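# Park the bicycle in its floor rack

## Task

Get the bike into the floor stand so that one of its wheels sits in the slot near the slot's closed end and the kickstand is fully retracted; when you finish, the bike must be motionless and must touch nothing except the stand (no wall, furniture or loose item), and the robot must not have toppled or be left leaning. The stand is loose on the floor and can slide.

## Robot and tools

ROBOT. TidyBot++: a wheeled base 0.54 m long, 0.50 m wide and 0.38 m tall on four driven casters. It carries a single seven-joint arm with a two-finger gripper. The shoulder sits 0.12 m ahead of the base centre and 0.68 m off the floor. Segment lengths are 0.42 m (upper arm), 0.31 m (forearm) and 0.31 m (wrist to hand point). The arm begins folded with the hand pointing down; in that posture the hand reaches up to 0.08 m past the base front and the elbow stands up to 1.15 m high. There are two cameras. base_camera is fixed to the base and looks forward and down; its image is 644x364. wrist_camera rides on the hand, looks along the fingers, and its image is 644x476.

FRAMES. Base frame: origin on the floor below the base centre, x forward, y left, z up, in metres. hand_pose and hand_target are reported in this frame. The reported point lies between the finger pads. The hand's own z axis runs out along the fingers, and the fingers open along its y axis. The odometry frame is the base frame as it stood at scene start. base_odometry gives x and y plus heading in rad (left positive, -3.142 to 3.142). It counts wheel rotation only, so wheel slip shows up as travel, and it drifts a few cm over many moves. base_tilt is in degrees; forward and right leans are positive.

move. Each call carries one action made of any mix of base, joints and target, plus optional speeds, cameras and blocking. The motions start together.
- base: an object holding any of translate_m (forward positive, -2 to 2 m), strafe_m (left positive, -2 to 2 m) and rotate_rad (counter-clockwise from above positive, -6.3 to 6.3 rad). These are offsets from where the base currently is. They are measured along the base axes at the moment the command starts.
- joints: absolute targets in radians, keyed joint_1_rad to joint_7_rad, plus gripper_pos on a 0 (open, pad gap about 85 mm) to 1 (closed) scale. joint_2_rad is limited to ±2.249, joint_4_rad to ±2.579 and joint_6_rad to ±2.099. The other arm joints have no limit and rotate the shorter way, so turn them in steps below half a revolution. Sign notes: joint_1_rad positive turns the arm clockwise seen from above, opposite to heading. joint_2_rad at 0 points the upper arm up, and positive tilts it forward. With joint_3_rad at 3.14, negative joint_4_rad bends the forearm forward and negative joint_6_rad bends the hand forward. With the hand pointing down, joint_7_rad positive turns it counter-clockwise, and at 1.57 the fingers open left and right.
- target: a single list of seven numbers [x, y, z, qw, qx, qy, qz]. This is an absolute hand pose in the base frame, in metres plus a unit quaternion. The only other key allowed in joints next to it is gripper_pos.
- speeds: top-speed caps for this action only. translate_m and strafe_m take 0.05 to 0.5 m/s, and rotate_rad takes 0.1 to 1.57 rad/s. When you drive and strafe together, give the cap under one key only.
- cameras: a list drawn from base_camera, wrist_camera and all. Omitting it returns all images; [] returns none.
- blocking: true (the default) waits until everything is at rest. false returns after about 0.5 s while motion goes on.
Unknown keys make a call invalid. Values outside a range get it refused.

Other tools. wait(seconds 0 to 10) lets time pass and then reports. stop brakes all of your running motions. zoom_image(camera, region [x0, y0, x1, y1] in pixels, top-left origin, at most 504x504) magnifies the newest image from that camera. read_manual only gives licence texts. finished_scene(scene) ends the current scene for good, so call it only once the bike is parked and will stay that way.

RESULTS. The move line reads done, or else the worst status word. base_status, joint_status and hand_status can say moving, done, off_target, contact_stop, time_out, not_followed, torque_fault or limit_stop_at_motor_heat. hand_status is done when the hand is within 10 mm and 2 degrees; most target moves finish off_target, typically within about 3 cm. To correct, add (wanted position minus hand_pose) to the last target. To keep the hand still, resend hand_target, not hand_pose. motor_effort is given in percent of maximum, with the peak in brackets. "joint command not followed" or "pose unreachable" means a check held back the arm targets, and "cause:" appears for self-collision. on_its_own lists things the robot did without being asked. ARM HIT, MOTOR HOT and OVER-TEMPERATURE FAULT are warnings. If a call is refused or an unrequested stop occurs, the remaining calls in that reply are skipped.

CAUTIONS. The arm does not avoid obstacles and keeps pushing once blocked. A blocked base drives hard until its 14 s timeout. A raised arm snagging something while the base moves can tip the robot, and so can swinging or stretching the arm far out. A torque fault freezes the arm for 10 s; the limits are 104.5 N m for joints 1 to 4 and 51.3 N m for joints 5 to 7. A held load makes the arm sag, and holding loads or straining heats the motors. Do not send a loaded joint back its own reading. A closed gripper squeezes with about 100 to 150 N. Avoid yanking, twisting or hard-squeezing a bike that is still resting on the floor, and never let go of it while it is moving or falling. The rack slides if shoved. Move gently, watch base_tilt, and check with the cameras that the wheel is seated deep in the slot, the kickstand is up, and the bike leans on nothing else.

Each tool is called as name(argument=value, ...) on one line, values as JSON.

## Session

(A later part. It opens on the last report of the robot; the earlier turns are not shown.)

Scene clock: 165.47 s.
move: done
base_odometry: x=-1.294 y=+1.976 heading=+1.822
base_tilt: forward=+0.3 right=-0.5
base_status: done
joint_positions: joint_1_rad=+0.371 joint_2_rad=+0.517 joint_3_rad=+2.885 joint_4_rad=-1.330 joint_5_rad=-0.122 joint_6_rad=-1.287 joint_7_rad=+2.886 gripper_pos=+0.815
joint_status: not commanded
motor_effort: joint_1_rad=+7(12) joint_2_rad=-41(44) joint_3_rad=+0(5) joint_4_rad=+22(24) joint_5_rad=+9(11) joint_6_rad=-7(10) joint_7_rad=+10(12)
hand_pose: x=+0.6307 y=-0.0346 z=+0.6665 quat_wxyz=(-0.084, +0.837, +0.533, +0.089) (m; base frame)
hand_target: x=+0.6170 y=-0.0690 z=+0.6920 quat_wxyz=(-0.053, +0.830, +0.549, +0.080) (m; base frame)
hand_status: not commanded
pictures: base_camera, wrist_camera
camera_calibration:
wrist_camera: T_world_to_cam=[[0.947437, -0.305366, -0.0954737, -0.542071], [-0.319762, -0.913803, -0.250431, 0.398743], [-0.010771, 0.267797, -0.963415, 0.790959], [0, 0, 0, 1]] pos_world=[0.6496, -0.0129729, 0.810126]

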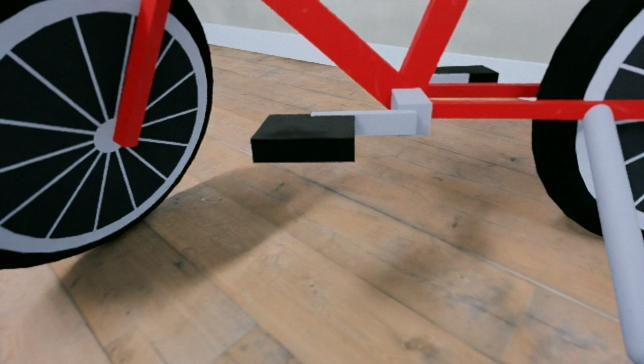

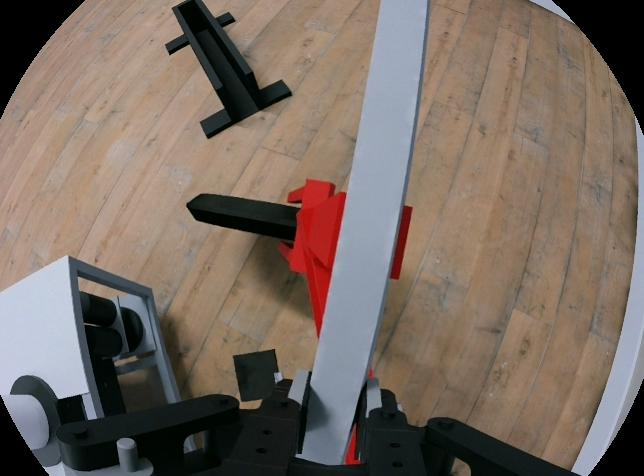

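move(target=[0.575, -0.02, 0.692, -0.018, 0.952, 0.300, 0.057], cameras=[])

move(target=[0.563, 0.01, 0.692, 0.0, 0.996, 0.087, 0.01])

Scene clock: 173.27 s.
move: off_target
base_odometry: x=-1.294 y=+1.976 heading=+1.822
base_tilt: forward=+0.2 right=-0.5
base_status: not commanded
joint_positions: joint_1_rad=+0.156 joint_2_rad=+0.352 joint_3_rad=+3.042 joint_4_rad=-1.523 joint_5_rad=-0.083 joint_6_rad=-1.240 joint_7_rad=+2.358 gripper_pos=+0.815
joint_status: not commanded
motor_effort: joint_1_rad=+2(7) joint_2_rad=-32(42) joint_3_rad=-1(2) joint_4_rad=+19(22) joint_5_rad=-2(8) joint_6_rad=-4(9) joint_7_rad=+0(10)
hand_pose: x=+0.5722 y=-0.0022 z=+0.6743 quat_wxyz=(-0.046, +0.938, +0.341, +0.036) (m; base frame)
hand_target: x=+0.5750 y=-0.0200 z=+0.6920 quat_wxyz=(-0.018, +0.952, +0.300, +0.057) (m; base frame)
hand_status: off_target (0.025 m and 6.4 deg from the pose sent, 0.063 m and 31.0 deg at the start)
pictures: none
No camera images: "cameras" was empty.

Scene clock: 174.77 s.
move: off_target
base_odometry: x=-1.294 y=+1.976 heading=+1.822
base_tilt: forward=+0.2 right=-0.5
base_status: not commanded
joint_positions: joint_1_rad=-0.007 joint_2_rad=+0.334 joint_3_rad=+3.110 joint_4_rad=-1.507 joint_5_rad=-0.025 joint_6_rad=-1.265 joint_7_rad=+1.809 gripper_pos=+0.817
joint_status: not commanded
motor_effort: joint_1_rad=+2(3) joint_2_rad=-26(32) joint_3_rad=+0(1) joint_4_rad=+15(19) joint_5_rad=-2(4) joint_6_rad=+1(5) joint_7_rad=-1(1)
hand_pose: x=+0.5700 y=+0.0255 z=+0.6847 quat_wxyz=(-0.015, +0.991, +0.133, +0.020) (m; base frame)
hand_target: x=+0.5630 y=+0.0100 z=+0.6920 quat_wxyz=(+0.000, +0.996, +0.087, +0.010) (m; base frame)
hand_status: off_target (0.019 m and 5.7 deg from the pose sent, 0.023 m and 30.6 deg at the start)
pictures: base_camera, wrist_camera
camera_calibration:
wrist_camera: T_world_to_cam=[[0.365134, -0.925885, -0.0970294, -0.11565], [-0.930821, -0.361329, -0.0548886, 0.639172], [0.0157609, 0.110359, -0.993767, 0.801327], [0, 0, 0, 1]] pos_world=[0.624553, 0.0354388, 0.820194]

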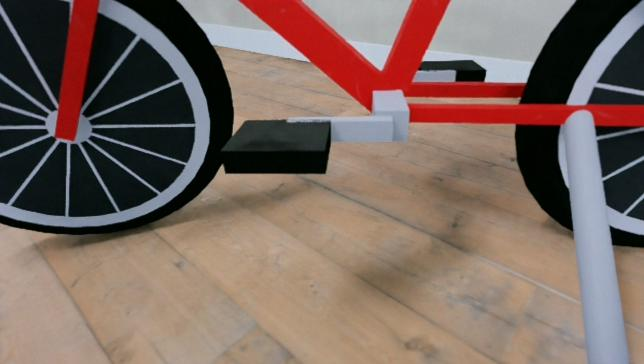

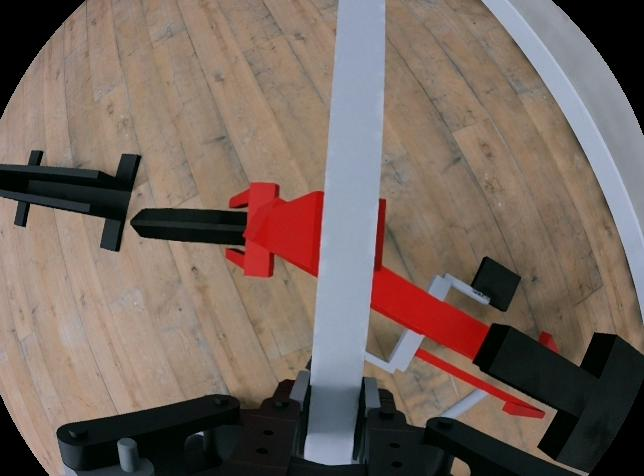

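move(target=[0.552, 0.02, 0.692, 0.0, 1.0, 0.0, 0.0])

zoom_image(camera="wrist_camera", region=[0, 100, 330, 330])

Scene clock: 181.17 s.
move: off_target
base_odometry: x=-1.294 y=+1.976 heading=+1.822
base_tilt: forward=+0.2 right=-0.5
base_status: not commanded
joint_positions: joint_1_rad=-0.053 joint_2_rad=+0.323 joint_3_rad=+3.133 joint_4_rad=-1.507 joint_5_rad=-0.025 joint_6_rad=-1.277 joint_7_rad=+1.602 gripper_pos=+0.817
joint_status: not commanded
motor_effort: joint_1_rad=+1(3) joint_2_rad=-25(26) joint_3_rad=+1(1) joint_4_rad=+17(18) joint_5_rad=-2(3) joint_6_rad=+1(3) joint_7_rad=-1(2)
hand_pose: x=+0.5655 y=+0.0361 z=+0.6892 quat_wxyz=(-0.014, +0.999, +0.043, +0.017) (m; base frame)
hand_target: x=+0.5520 y=+0.0200 z=+0.6920 quat_wxyz=(+0.000, +1.000, +0.000, +0.000) (m; base frame)
hand_status: off_target (0.021 m and 5.5 deg from the pose sent, 0.020 m and 15.6 deg at the start)
pictures: base_camera, wrist_camera
camera_calibration:
wrist_camera: T_world_to_cam=[[0.190405, -0.976727, -0.0987427, -0.00196323], [-0.981322, -0.186554, -0.0469606, 0.655889], [0.0274469, 0.10584, -0.994004, 0.798446], [0, 0, 0, 1]] pos_world=[0.622097, 0.0359334, 0.824266]

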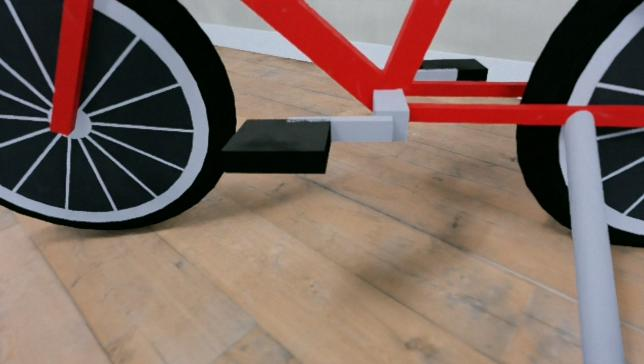

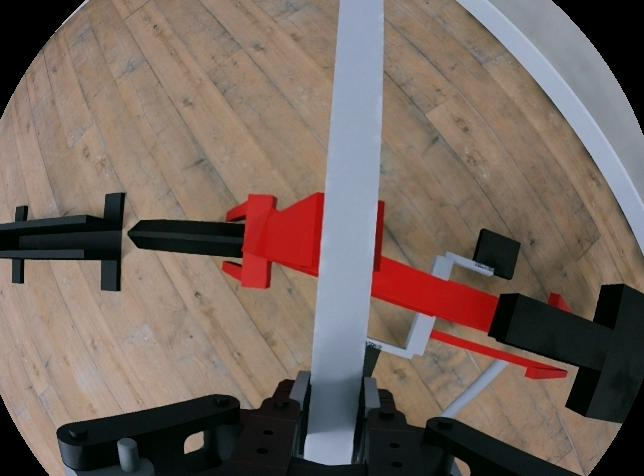

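Scaled by 1.527.

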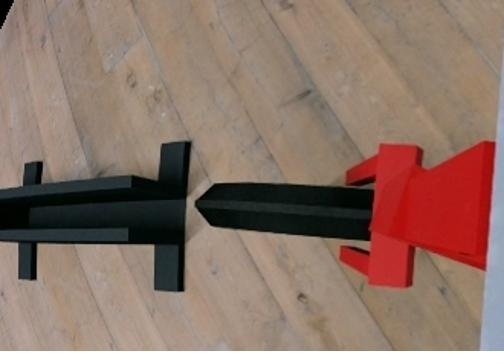

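move(base={"translate_m": -0.022, "strafe_m": 0.18}, speeds={"strafe_m": 0.1})

zoom_image(camera="wrist_camera", region=[0, 100, 330, 330])

Scene clock: 186.07 s.
move: done
base_odometry: x=-1.464 y=+1.910 heading=+1.822
base_tilt: forward=+0.2 right=-0.5
base_status: done
joint_positions: joint_1_rad=-0.062 joint_2_rad=+0.322 joint_3_rad=+3.150 joint_4_rad=-1.507 joint_5_rad=-0.018 joint_6_rad=-1.280 joint_7_rad=+1.602 gripper_pos=+0.817
joint_status: not commanded
motor_effort: joint_1_rad=+1(5) joint_2_rad=-28(31) joint_3_rad=+0(3) joint_4_rad=+18(20) joint_5_rad=+0(4) joint_6_rad=+1(4) joint_7_rad=+0(1)
hand_pose: x=+0.5651 y=+0.0314 z=+0.6893 quat_wxyz=(-0.008, +0.999, +0.040, +0.016) (m; base frame)
hand_target: x=+0.5520 y=+0.0200 z=+0.6920 quat_wxyz=(+0.000, +1.000, +0.000, +0.000) (m; base frame)
hand_status: not commanded
pictures: base_camera, wrist_camera
camera_calibration:
wrist_camera: T_world_to_cam=[[0.185751, -0.978692, -0.0875127, -0.0115817], [-0.982239, -0.182544, -0.0433962, 0.652557], [0.0264966, 0.0940193, -0.995218, 0.800868], [0, 0, 0, 1]] pos_world=[0.621898, 0.0324885, 0.824343]

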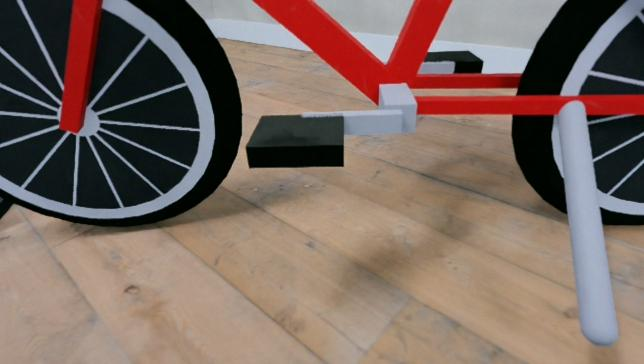

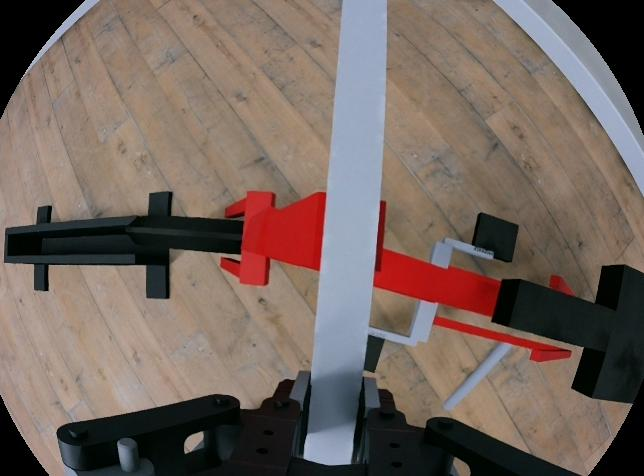

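Scaled by 1.527.

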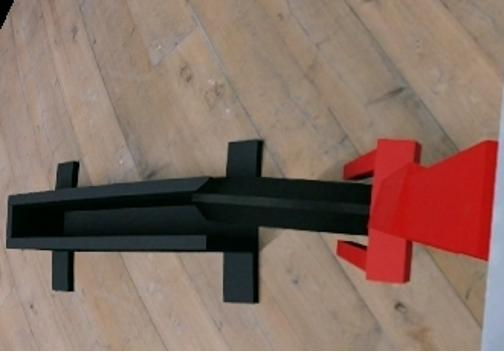

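move(target=[0.552, 0.014, 0.692, 0.0, 0.998, 0.06, 0.0])

zoom_image(camera="wrist_camera", region=[0, 130, 300, 350])

Scene clock: 190.23 s.
move: off_target
base_odometry: x=-1.464 y=+1.910 heading=+1.822
base_tilt: forward=+0.2 right=-0.5
base_status: not commanded
joint_positions: joint_1_rad=-0.039 joint_2_rad=+0.324 joint_3_rad=+3.145 joint_4_rad=-1.507 joint_5_rad=-0.018 joint_6_rad=-1.280 joint_7_rad=+1.658 gripper_pos=+0.818
joint_status: not commanded
motor_effort: joint_1_rad=+0(2) joint_2_rad=-28(31) joint_3_rad=+0(2) joint_4_rad=+17(20) joint_5_rad=-1(2) joint_6_rad=-2(3) joint_7_rad=+1(2)
hand_pose: x=+0.5656 y=+0.0226 z=+0.6885 quat_wxyz=(-0.008, +0.998, +0.059, +0.015) (m; base frame)
hand_target: x=+0.5520 y=+0.0140 z=+0.6920 quat_wxyz=(+0.000, +0.998, +0.060, +0.000) (m; base frame)
hand_status: off_target (0.016 m and 2.0 deg from the pose sent, 0.022 m and 3.0 deg at the start)
pictures: base_camera, wrist_camera
camera_calibration:
wrist_camera: T_world_to_cam=[[0.222378, -0.971103, -0.0866477, -0.0418331], [-0.974712, -0.219436, -0.0422358, 0.64717], [0.0220017, 0.0938489, -0.995343, 0.803498], [0, 0, 0, 1]] pos_world=[0.622429, 0.0259807, 0.823465]

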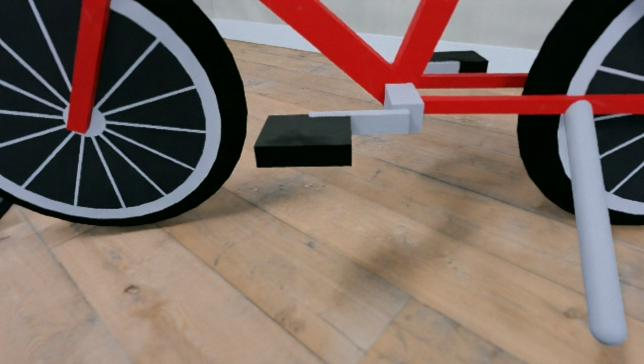

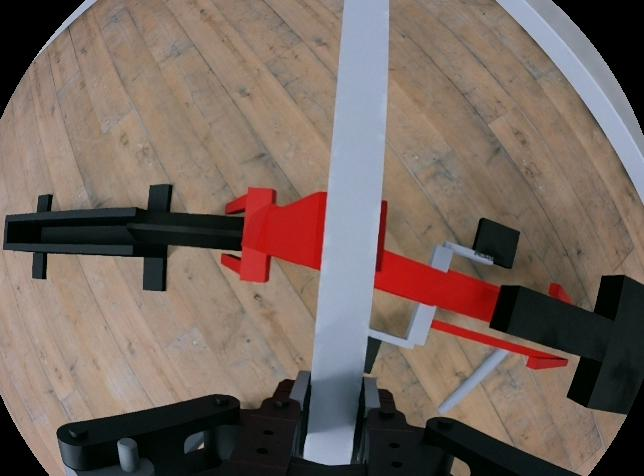

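Scaled by 1.680.

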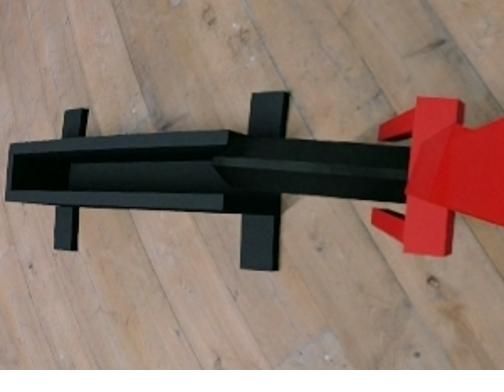

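move(target=[0.552, 0.006, 0.692, 0.0, 0.992, 0.126, 0.0])

zoom_image(camera="wrist_camera", region=[0, 130, 300, 350])

Scene clock: 191.77 s.
move: off_target
base_odometry: x=-1.464 y=+1.910 heading=+1.822
base_tilt: forward=+0.2 right=-0.5
base_status: not commanded
joint_positions: joint_1_rad=-0.006 joint_2_rad=+0.328 joint_3_rad=+3.137 joint_4_rad=-1.507 joint_5_rad=-0.015 joint_6_rad=-1.280 joint_7_rad=+1.764 gripper_pos=+0.818
joint_status: not commanded
motor_effort: joint_1_rad=+0(2) joint_2_rad=-29(31) joint_3_rad=-1(2) joint_4_rad=+19(20) joint_5_rad=+0(2) joint_6_rad=-2(3) joint_7_rad=+2(3)
hand_pose: x=+0.5660 y=+0.0104 z=+0.6867 quat_wxyz=(-0.007, +0.995, +0.099, +0.014) (m; base frame)
hand_target: x=+0.5520 y=+0.0060 z=+0.6920 quat_wxyz=(+0.000, +0.992, +0.126, +0.000) (m; base frame)
hand_status: off_target (0.016 m and 3.5 deg from the pose sent, 0.022 m and 7.9 deg at the start)
pictures: base_camera, wrist_camera
camera_calibration:
wrist_camera: T_world_to_cam=[[0.299893, -0.95023, -0.084423, -0.0995374], [-0.953897, -0.297579, -0.0390732, 0.631631], [0.0120061, 0.0922486, -0.995664, 0.808679], [0, 0, 0, 1]] pos_world=[0.622653, 0.0187771, 0.821449]

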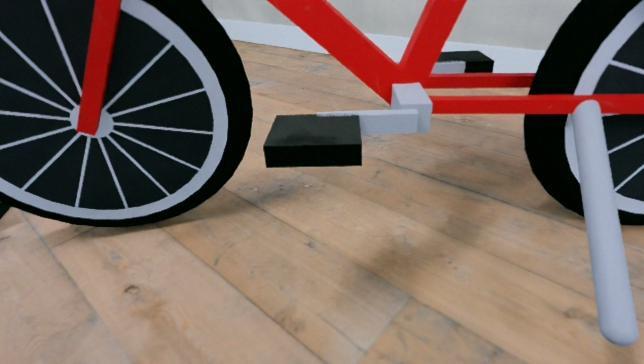

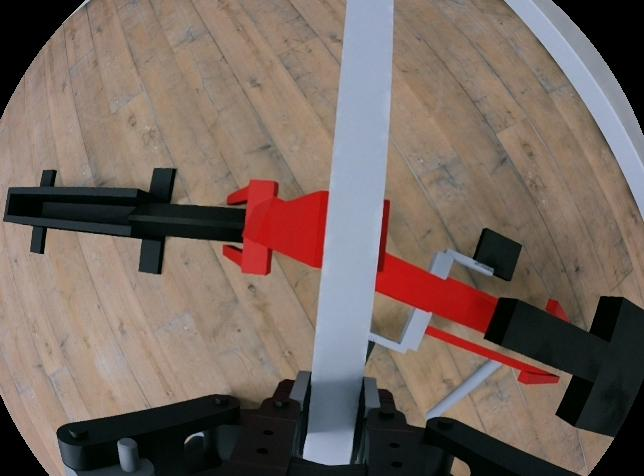

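Scaled by 1.680.

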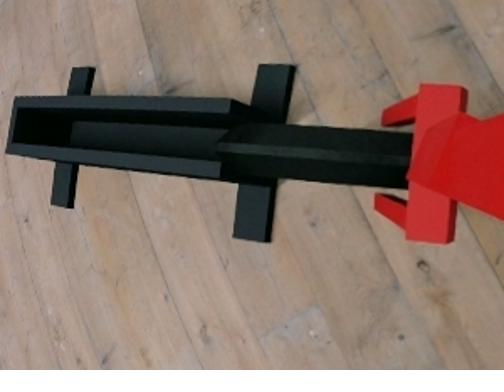

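move(target=[0.553, -0.002, 0.692, 0.0, 0.984, 0.180, 0.0], cameras=[])

move(base={"translate_m": 0.031, "strafe_m": -0.095}, speeds={"strafe_m": 0.1})

zoom_image(camera="wrist_camera", region=[0, 100, 300, 320])

Scene clock: 195.17 s.
move: off_target
base_odometry: x=-1.464 y=+1.910 heading=+1.822
base_tilt: forward=+0.2 right=-0.5
base_status: not commanded
joint_positions: joint_1_rad=+0.021 joint_2_rad=+0.333 joint_3_rad=+3.128 joint_4_rad=-1.507 joint_5_rad=-0.012 joint_6_rad=-1.280 joint_7_rad=+1.874 gripper_pos=+0.818
joint_status: not commanded
motor_effort: joint_1_rad=+0(2) joint_2_rad=-31(32) joint_3_rad=-1(2) joint_4_rad=+19(19) joint_5_rad=+0(2) joint_6_rad=-3(5) joint_7_rad=+2(3)
hand_pose: x=+0.5660 y=+0.0010 z=+0.6845 quat_wxyz=(-0.006, +0.989, +0.145, +0.012) (m; base frame)
hand_target: x=+0.5530 y=-0.0020 z=+0.6920 quat_wxyz=(+0.000, +0.984, +0.180, +0.000) (m; base frame)
hand_status: off_target (0.015 m and 4.3 deg from the pose sent, 0.019 m and 9.5 deg at the start)
pictures: none
No camera images: "cameras" was empty.

Scene clock: 196.77 s.
move: done
base_odometry: x=-1.379 y=+1.964 heading=+1.822
base_tilt: forward=+0.2 right=-0.5
base_status: done
joint_positions: joint_1_rad=+0.038 joint_2_rad=+0.334 joint_3_rad=+3.117 joint_4_rad=-1.507 joint_5_rad=-0.004 joint_6_rad=-1.280 joint_7_rad=+1.874 gripper_pos=+0.818
joint_status: not commanded
motor_effort: joint_1_rad=+1(5) joint_2_rad=-29(32) joint_3_rad=-1(4) joint_4_rad=+18(21) joint_5_rad=+1(4) joint_6_rad=-4(5) joint_7_rad=+2(3)
hand_pose: x=+0.5658 y=-0.0041 z=+0.6841 quat_wxyz=(-0.004, +0.990, +0.143, +0.011) (m; base frame)
hand_target: x=+0.5530 y=-0.0020 z=+0.6920 quat_wxyz=(+0.000, +0.984, +0.180, +0.000) (m; base frame)
hand_status: not commanded
pictures: base_camera, wrist_camera
camera_calibration:
wrist_camera: T_world_to_cam=[[0.38204, -0.92072, -0.0794976, -0.163208], [-0.924146, -0.380639, -0.0326951, 0.60551], [-0.000156887, 0.0859582, -0.996299, 0.814773], [0, 0, 0, 1]] pos_world=[0.622059, 0.0101753, 0.81858]

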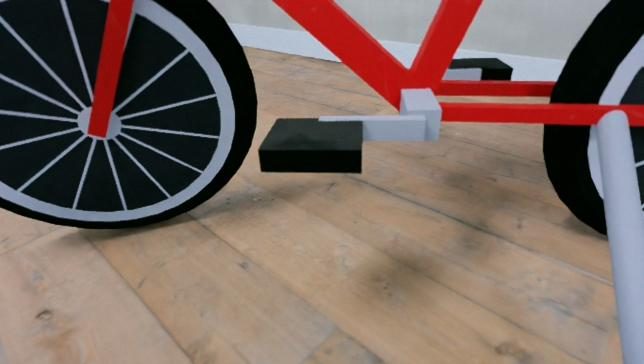

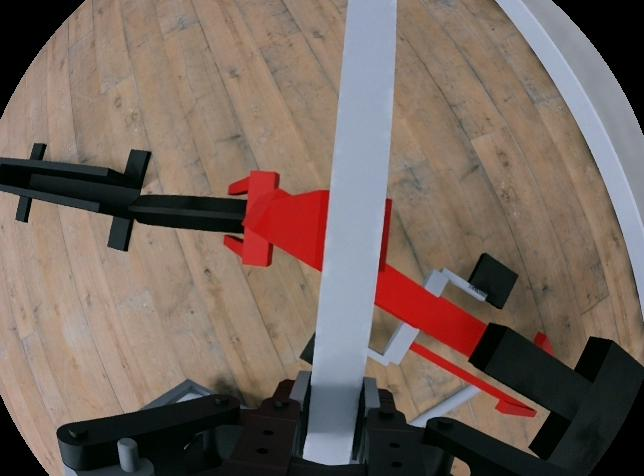

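Scaled by 1.680.

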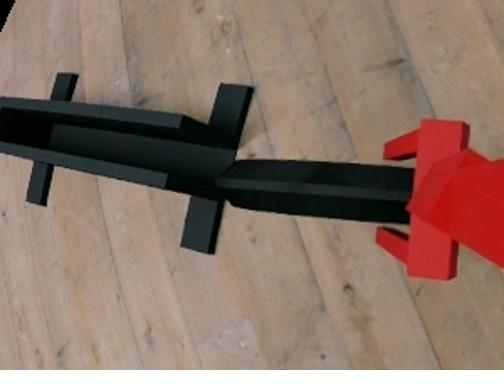

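move(target=[0.550, 0.008, 0.692, 0.0, 1.0, 0.02, 0.0], cameras=["wrist_camera"])

zoom_image(camera="wrist_camera", region=[0, 100, 300, 320])

Scene clock: 200.90 s.
move: off_target
base_odometry: x=-1.379 y=+1.964 heading=+1.822
base_tilt: forward=+0.2 right=-0.5
base_status: not commanded
joint_positions: joint_1_rad=-0.020 joint_2_rad=+0.324 joint_3_rad=+3.140 joint_4_rad=-1.508 joint_5_rad=-0.004 joint_6_rad=-1.296 joint_7_rad=+1.653 gripper_pos=+0.818
joint_status: not commanded
motor_effort: joint_1_rad=+1(3) joint_2_rad=-27(30) joint_3_rad=+0(2) joint_4_rad=+19(19) joint_5_rad=-1(2) joint_6_rad=+2(4) joint_7_rad=+0(2)
hand_pose: x=+0.5605 y=+0.0120 z=+0.6882 quat_wxyz=(-0.002, +0.999, +0.051, +0.007) (m; base frame)
hand_target: x=+0.5500 y=+0.0080 z=+0.6920 quat_wxyz=(+0.000, +1.000, +0.020, +0.000) (m; base frame)
hand_status: off_target (0.012 m and 3.7 deg from the pose sent, 0.021 m and 14.2 deg at the start)
pictures: wrist_camera
camera_calibration:
wrist_camera: T_world_to_cam=[[0.205579, -0.975504, -0.0782916, -0.0472459], [-0.978618, -0.204365, -0.023294, 0.62886], [0.0067233, 0.0814063, -0.996658, 0.813858], [0, 0, 0, 1]] pos_world=[0.619654, 0.0161754, 0.822088]

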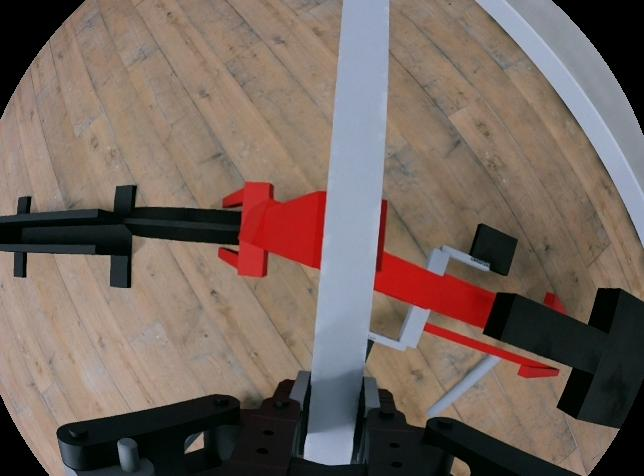

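Scaled by 1.680.

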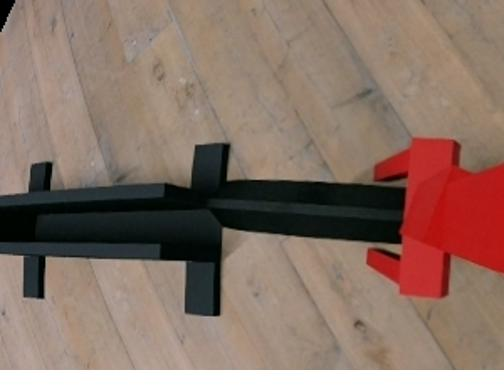

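move(target=[0.552, 0.004, 0.692, 0.0, 0.997, 0.08, 0.0], cameras=["wrist_camera"])

zoom_image(camera="wrist_camera", region=[0, 100, 300, 320])

Scene clock: 204.17 s.
move: off_target
base_odometry: x=-1.379 y=+1.964 heading=+1.822
base_tilt: forward=+0.2 right=-0.5
base_status: not commanded
joint_positions: joint_1_rad=-0.010 joint_2_rad=+0.326 joint_3_rad=+3.140 joint_4_rad=-1.508 joint_5_rad=-0.004 joint_6_rad=-1.296 joint_7_rad=+1.716 gripper_pos=+0.818
joint_status: not commanded
motor_effort: joint_1_rad=+0(2) joint_2_rad=-29(30) joint_3_rad=-1(2) joint_4_rad=+18(19) joint_5_rad=+1(2) joint_6_rad=-3(3) joint_7_rad=+1(2)
hand_pose: x=+0.5607 y=+0.0079 z=+0.6871 quat_wxyz=(-0.002, +0.997, +0.078, +0.005) (m; base frame)
hand_target: x=+0.5520 y=+0.0040 z=+0.6920 quat_wxyz=(+0.000, +0.997, +0.080, +0.000) (m; base frame)
hand_status: off_target (0.011 m and 0.7 deg from the pose sent, 0.012 m and 3.4 deg at the start)
pictures: wrist_camera
camera_calibration:
wrist_camera: T_world_to_cam=[[0.257774, -0.96304, -0.0781372, -0.0808794], [-0.966205, -0.256917, -0.0210007, 0.619965], [0.000149711, 0.08091, -0.996721, 0.816844], [0, 0, 0, 1]] pos_world=[0.61974, 0.0152989, 0.820866]

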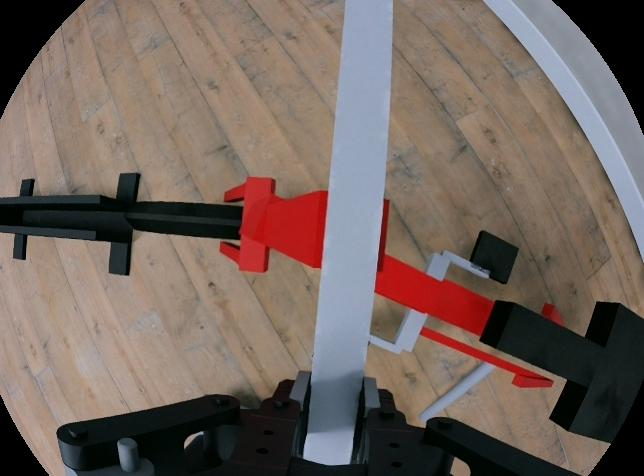

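Scaled by 1.680.

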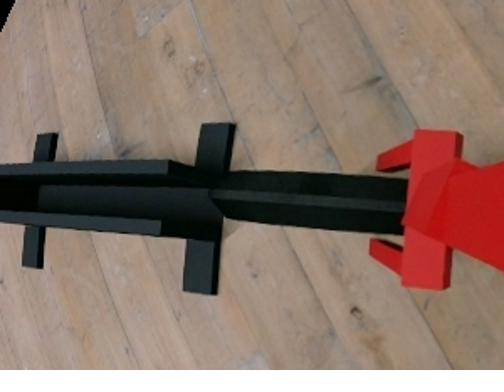

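move(base={"translate_m": -0.0275, "strafe_m": 0.137}, speeds={"strafe_m": 0.08})

zoom_image(camera="wrist_camera", region=[0, 100, 300, 320])

Scene clock: 207.97 s.
move: done
base_odometry: x=-1.505 y=+1.903 heading=+1.822
base_tilt: forward=+0.2 right=-0.5
base_status: done
joint_positions: joint_1_rad=-0.010 joint_2_rad=+0.327 joint_3_rad=+3.141 joint_4_rad=-1.508 joint_5_rad=-0.003 joint_6_rad=-1.296 joint_7_rad=+1.716 gripper_pos=+0.818
joint_status: not commanded
motor_effort: joint_1_rad=+0(5) joint_2_rad=-29(32) joint_3_rad=-1(4) joint_4_rad=+19(21) joint_5_rad=-2(4) joint_6_rad=-3(4) joint_7_rad=+1(2)
hand_pose: x=+0.5607 y=+0.0068 z=+0.6868 quat_wxyz=(-0.001, +0.997, +0.078, +0.005) (m; base frame)
hand_target: x=+0.5520 y=+0.0040 z=+0.6920 quat_wxyz=(+0.000, +0.997, +0.080, +0.000) (m; base frame)
hand_status: not commanded
pictures: base_camera, wrist_camera
camera_calibration:
wrist_camera: T_world_to_cam=[[0.256304, -0.963526, -0.0769786, -0.0818695], [-0.966596, -0.255522, -0.0200089, 0.619258], [-0.000390661, 0.0795355, -0.996832, 0.817009], [0, 0, 0, 1]] pos_world=[0.619875, 0.0143693, 0.820509]

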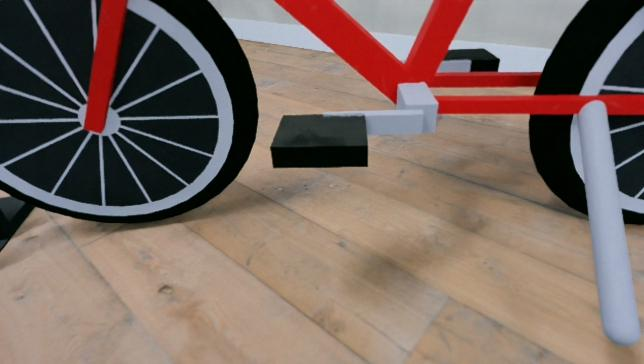

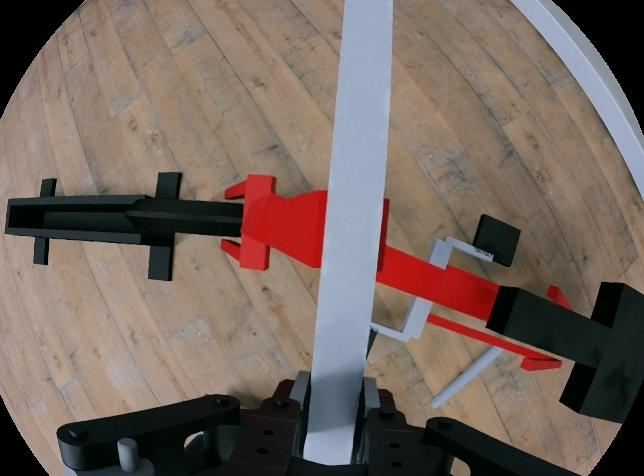

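Scaled by 1.680.

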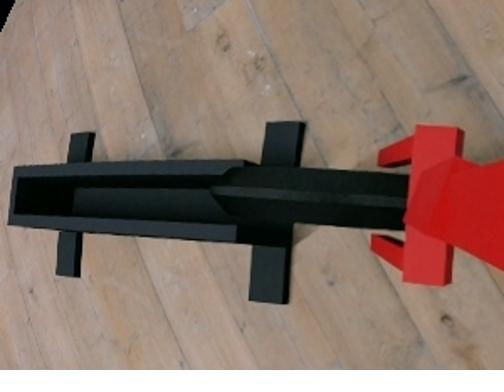

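move(base={"translate_m": -0.03, "strafe_m": 0.147}, speeds={"strafe_m": 0.08})

zoom_image(camera="wrist_camera", region=[0, 100, 300, 320])

Scene clock: 211.60 s.
move: done
base_odometry: x=-1.641 y=+1.837 heading=+1.822
base_tilt: forward=+0.2 right=-0.5
base_status: done
joint_positions: joint_1_rad=-0.009 joint_2_rad=+0.330 joint_3_rad=+3.143 joint_4_rad=-1.508 joint_5_rad=-0.001 joint_6_rad=-1.296 joint_7_rad=+1.716 gripper_pos=+0.818
joint_status: not commanded
motor_effort: joint_1_rad=+0(4) joint_2_rad=-31(33) joint_3_rad=-1(5) joint_4_rad=+20(22) joint_5_rad=-1(4) joint_6_rad=-2(3) joint_7_rad=+2(2)
hand_pose: x=+0.5607 y=+0.0053 z=+0.6855 quat_wxyz=(+0.000, +0.997, +0.077, +0.004) (m; base frame)
hand_target: x=+0.5520 y=+0.0040 z=+0.6920 quat_wxyz=(+0.000, +0.997, +0.080, +0.000) (m; base frame)
hand_status: not commanded
pictures: base_camera, wrist_camera
camera_calibration:
wrist_camera: T_world_to_cam=[[0.254413, -0.96415, -0.0754251, -0.0834796], [-0.96709, -0.253894, -0.0165515, 0.616707], [-0.00319181, 0.0771538, -0.997014, 0.817551], [0, 0, 0, 1]] pos_world=[0.62026, 0.0130142, 0.819021]

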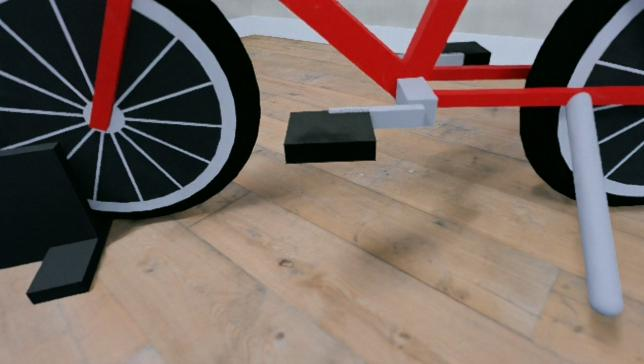

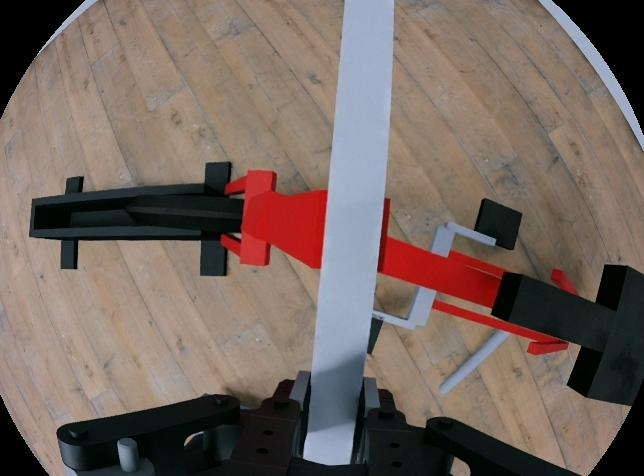

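Scaled by 1.680.

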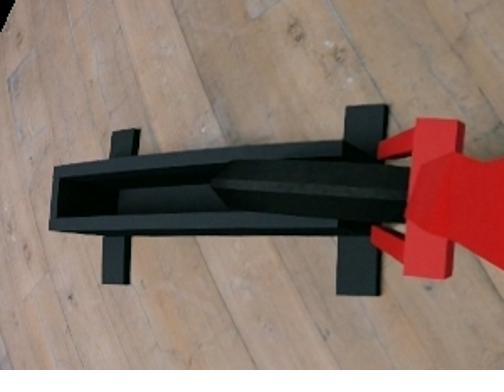

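move(base={"translate_m": -0.036, "strafe_m": 0.176}, speeds={"strafe_m": 0.08})

zoom_image(camera="wrist_camera", region=[0, 100, 300, 320])

Scene clock: 215.73 s.
move: done
base_odometry: x=-1.802 y=+1.759 heading=+1.822
base_tilt: forward=+0.2 right=-0.5
base_status: done
joint_positions: joint_1_rad=+0.034 joint_2_rad=+0.333 joint_3_rad=+3.174 joint_4_rad=-1.509 joint_5_rad=+0.015 joint_6_rad=-1.296 joint_7_rad=+1.716 gripper_pos=+0.818
joint_status: not commanded
motor_effort: joint_1_rad=-5(12) joint_2_rad=-31(32) joint_3_rad=-5(11) joint_4_rad=+19(22) joint_5_rad=+0(9) joint_6_rad=-2(3) joint_7_rad=+5(5)
hand_pose: x=+0.5595 y=-0.0317 z=+0.6840 quat_wxyz=(+0.013, +0.999, +0.042, +0.000) (m; base frame)
hand_target: x=+0.5520 y=+0.0040 z=+0.6920 quat_wxyz=(+0.000, +0.997, +0.080, +0.000) (m; base frame)
hand_status: not commanded
pictures: base_camera, wrist_camera
camera_calibration:
wrist_camera: T_world_to_cam=[[0.187422, -0.980934, -0.0513932, -0.0983927], [-0.982275, -0.18733, -0.00664517, 0.610035], [-0.00310902, 0.0517276, -0.998656, 0.819167], [0, 0, 0, 1]] pos_world=[0.62021, -0.0246123, 0.817064]

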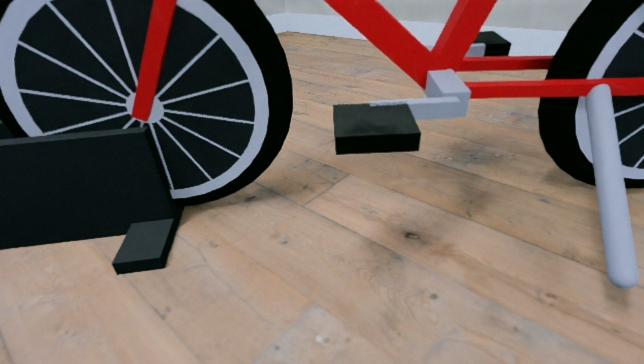

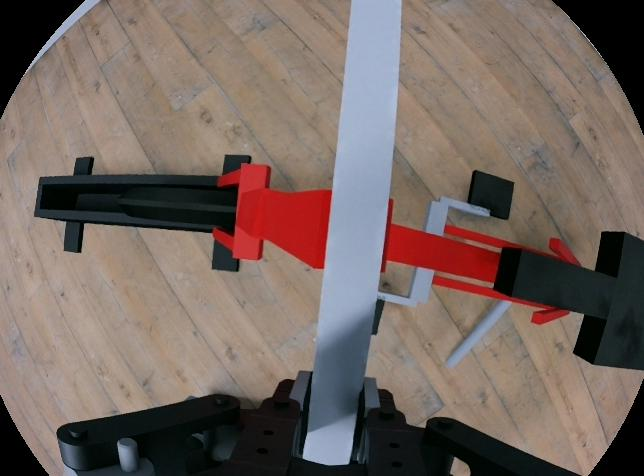

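Scaled by 1.680.

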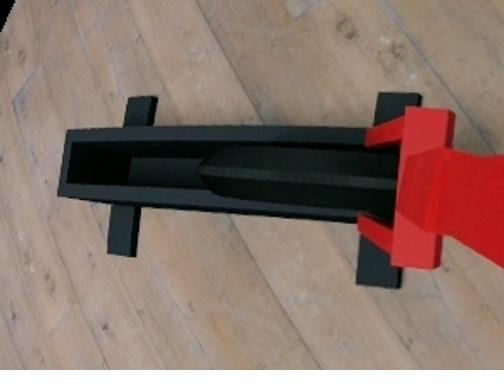

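move(target=[0.562, -0.01, 0.692, 0.0, 0.992, 0.126, 0.0])

zoom_image(camera="wrist_camera", region=[0, 100, 300, 320])

Scene clock: 219.53 s.
move: off_target
base_odometry: x=-1.802 y=+1.759 heading=+1.822
base_tilt: forward=+0.2 right=-0.5
base_status: not commanded
joint_positions: joint_1_rad=+0.049 joint_2_rad=+0.346 joint_3_rad=+3.167 joint_4_rad=-1.489 joint_5_rad=+0.010 joint_6_rad=-1.296 joint_7_rad=+1.771 gripper_pos=+0.818
joint_status: not commanded
motor_effort: joint_1_rad=-3(6) joint_2_rad=-30(32) joint_3_rad=-3(5) joint_4_rad=+18(20) joint_5_rad=+1(4) joint_6_rad=-1(4) joint_7_rad=+5(8)
hand_pose: x=+0.5674 y=-0.0340 z=+0.6843 quat_wxyz=(+0.010, +0.998, +0.065, +0.004) (m; base frame)
hand_target: x=+0.5620 y=-0.0100 z=+0.6920 quat_wxyz=(+0.000, +0.992, +0.126, +0.000) (m; base frame)
hand_status: off_target (0.026 m and 7.1 deg from the pose sent, 0.023 m and 9.7 deg at the start)
pictures: base_camera, wrist_camera
camera_calibration:
wrist_camera: T_world_to_cam=[[0.232844, -0.970865, -0.0566153, -0.123955], [-0.972514, -0.232397, -0.0144374, 0.615595], [0.000859539, 0.0584208, -0.998292, 0.817371], [0, 0, 0, 1]] pos_world=[0.626834, -0.0250319, 0.817845]

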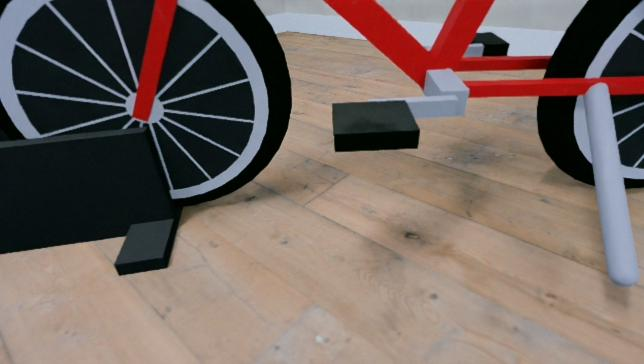

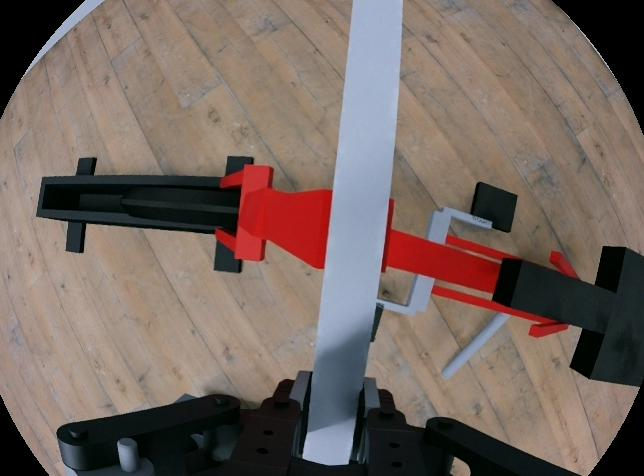

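Scaled by 1.680.

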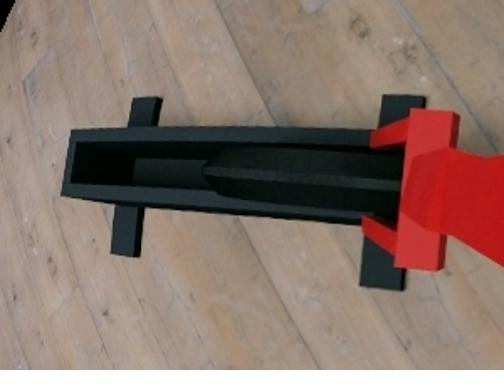

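move(target=[0.562, -0.02, 0.74, 0.0, 0.994, 0.11, 0.0], cameras=["base_camera"])

Scene clock: 221.83 s.
move: off_target
base_odometry: x=-1.802 y=+1.759 heading=+1.822
base_tilt: forward=+0.2 right=-0.5
base_status: not commanded
joint_positions: joint_1_rad=+0.049 joint_2_rad=+0.394 joint_3_rad=+3.167 joint_4_rad=-1.410 joint_5_rad=+0.010 joint_6_rad=-1.381 joint_7_rad=+1.771 gripper_pos=+0.818
joint_status: not commanded
motor_effort: joint_1_rad=-3(3) joint_2_rad=-43(44) joint_3_rad=-3(3) joint_4_rad=+25(26) joint_5_rad=+0(3) joint_6_rad=-6(6) joint_7_rad=+4(5)
hand_pose: x=+0.5718 y=-0.0342 z=+0.6864 quat_wxyz=(+0.006, +0.998, +0.065, -0.023) (m; base frame)
hand_target: x=+0.5620 y=-0.0200 z=+0.7400 quat_wxyz=(+0.000, +0.994, +0.110, +0.000) (m; base frame)
hand_status: off_target (0.056 m and 5.8 deg from the pose sent, 0.058 m and 5.3 deg at the start)
pictures: base_camera

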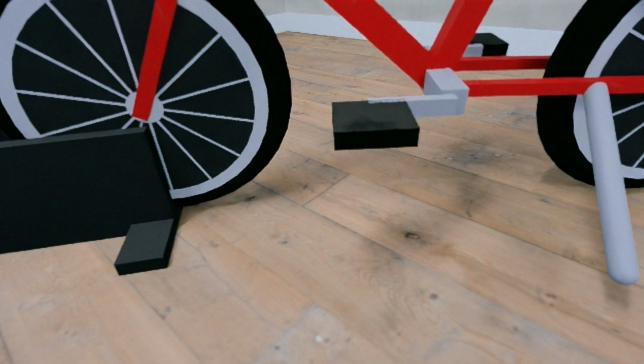

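move(target=[0.562, -0.02, 0.77, 0.0, 0.994, 0.11, 0.0], cameras=[])

move(base={"translate_m": -0.012, "strafe_m": 0.06}, speeds={"strafe_m": 0.08})

zoom_image(camera="wrist_camera", region=[0, 100, 300, 320])

Scene clock: 233.20 s.
move: off_target
base_odometry: x=-1.802 y=+1.759 heading=+1.822
base_tilt: forward=+0.2 right=-0.5
base_status: not commanded
joint_positions: joint_1_rad=+0.049 joint_2_rad=+0.438 joint_3_rad=+3.167 joint_4_rad=-1.340 joint_5_rad=+0.010 joint_6_rad=-1.461 joint_7_rad=+1.771 gripper_pos=+0.818
joint_status: not commanded
motor_effort: joint_1_rad=-2(3) joint_2_rad=-53(54) joint_3_rad=-3(3) joint_4_rad=+29(30) joint_5_rad=-1(2) joint_6_rad=-9(9) joint_7_rad=+4(5)
hand_pose: x=+0.5737 y=-0.0342 z=+0.6882 quat_wxyz=(+0.003, +0.997, +0.065, -0.050) (m; base frame)
hand_target: x=+0.5620 y=-0.0200 z=+0.7700 quat_wxyz=(+0.000, +0.994, +0.110, +0.000) (m; base frame)
hand_status: off_target (0.084 m and 7.7 deg from the pose sent, 0.085 m and 5.8 deg at the start)
pictures: none
No camera images: "cameras" was empty.

Scene clock: 234.57 s.
move: done
base_odometry: x=-1.858 y=+1.732 heading=+1.822
base_tilt: forward=+0.2 right=-0.5
base_status: done
joint_positions: joint_1_rad=+0.047 joint_2_rad=+0.440 joint_3_rad=+3.164 joint_4_rad=-1.338 joint_5_rad=+0.009 joint_6_rad=-1.466 joint_7_rad=+1.771 gripper_pos=+0.819
joint_status: not commanded
motor_effort: joint_1_rad=-2(6) joint_2_rad=-52(55) joint_3_rad=-2(7) joint_4_rad=+29(31) joint_5_rad=+0(4) joint_6_rad=-8(10) joint_7_rad=+4(5)
hand_pose: x=+0.5733 y=-0.0320 z=+0.6882 quat_wxyz=(+0.002, +0.996, +0.067, -0.052) (m; base frame)
hand_target: x=+0.5620 y=-0.0200 z=+0.7700 quat_wxyz=(+0.000, +0.994, +0.110, +0.000) (m; base frame)
hand_status: not commanded
pictures: base_camera, wrist_camera
camera_calibration:
wrist_camera: T_world_to_cam=[[0.226776, -0.969831, -0.0894455, -0.0971169], [-0.967572, -0.23483, 0.0930575, 0.544954], [-0.111255, 0.0654417, -0.991635, 0.881018], [0, 0, 0, 1]] pos_world=[0.647324, -0.0238706, 0.814249]

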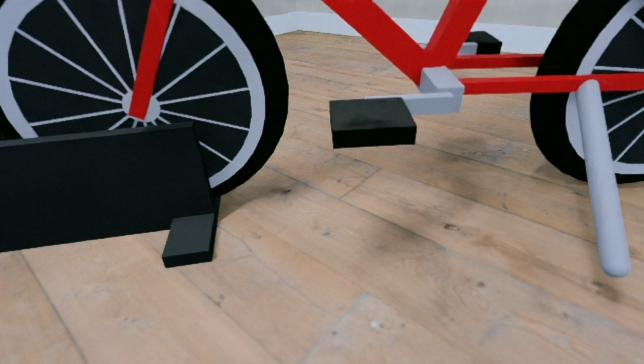

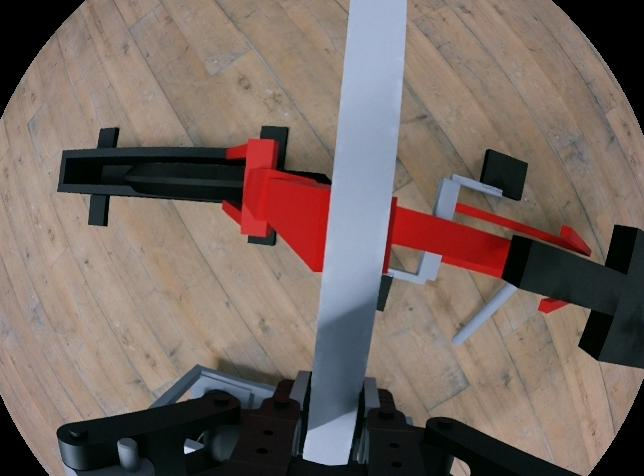

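Scaled by 1.680.

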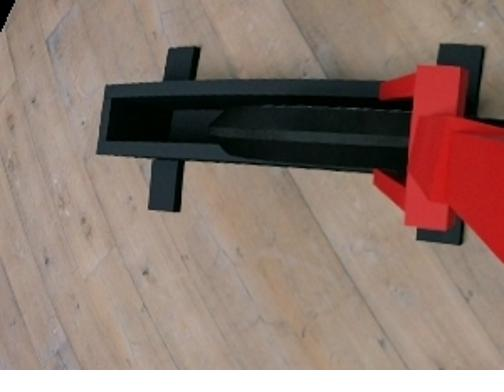

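move(base={"translate_m": -0.02, "strafe_m": 0.098}, speeds={"strafe_m": 0.08})

zoom_image(camera="wrist_camera", region=[0, 100, 300, 320])

Scene clock: 237.07 s.
move: done
base_odometry: x=-1.948 y=+1.689 heading=+1.822
base_tilt: forward=+0.2 right=-0.5
base_status: done
joint_positions: joint_1_rad=+0.055 joint_2_rad=+0.442 joint_3_rad=+3.165 joint_4_rad=-1.336 joint_5_rad=+0.008 joint_6_rad=-1.469 joint_7_rad=+1.771 gripper_pos=+0.819
joint_status: not commanded
motor_effort: joint_1_rad=-1(7) joint_2_rad=-52(55) joint_3_rad=-3(6) joint_4_rad=+28(30) joint_5_rad=+2(4) joint_6_rad=-7(10) joint_7_rad=+5(6)
hand_pose: x=+0.5725 y=-0.0355 z=+0.6877 quat_wxyz=(+0.001, +0.997, +0.062, -0.054) (m; base frame)
hand_target: x=+0.5620 y=-0.0200 z=+0.7700 quat_wxyz=(+0.000, +0.994, +0.110, +0.000) (m; base frame)
hand_status: not commanded
pictures: base_camera, wrist_camera
camera_calibration:
wrist_camera: T_world_to_cam=[[0.217526, -0.971753, -0.0915377, -0.0936911], [-0.969303, -0.226081, 0.0966404, 0.542279], [-0.114606, 0.067706, -0.991101, 0.882355], [0, 0, 0, 1]] pos_world=[0.647136, -0.028186, 0.813521]

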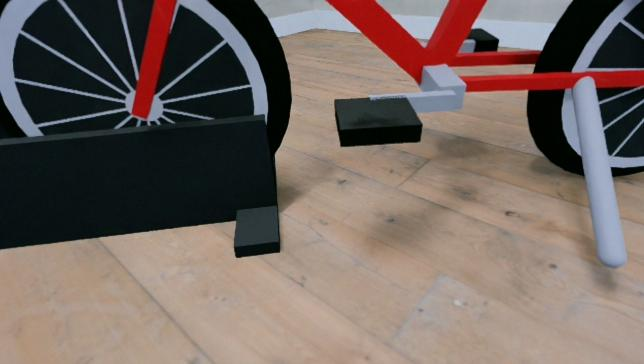

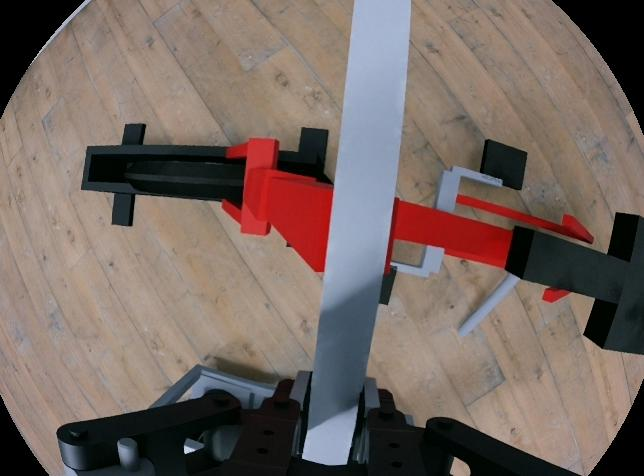

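Scaled by 1.680.

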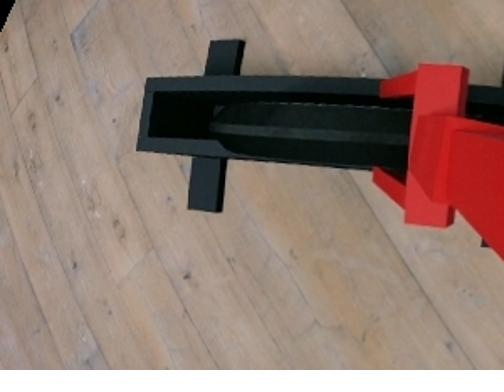

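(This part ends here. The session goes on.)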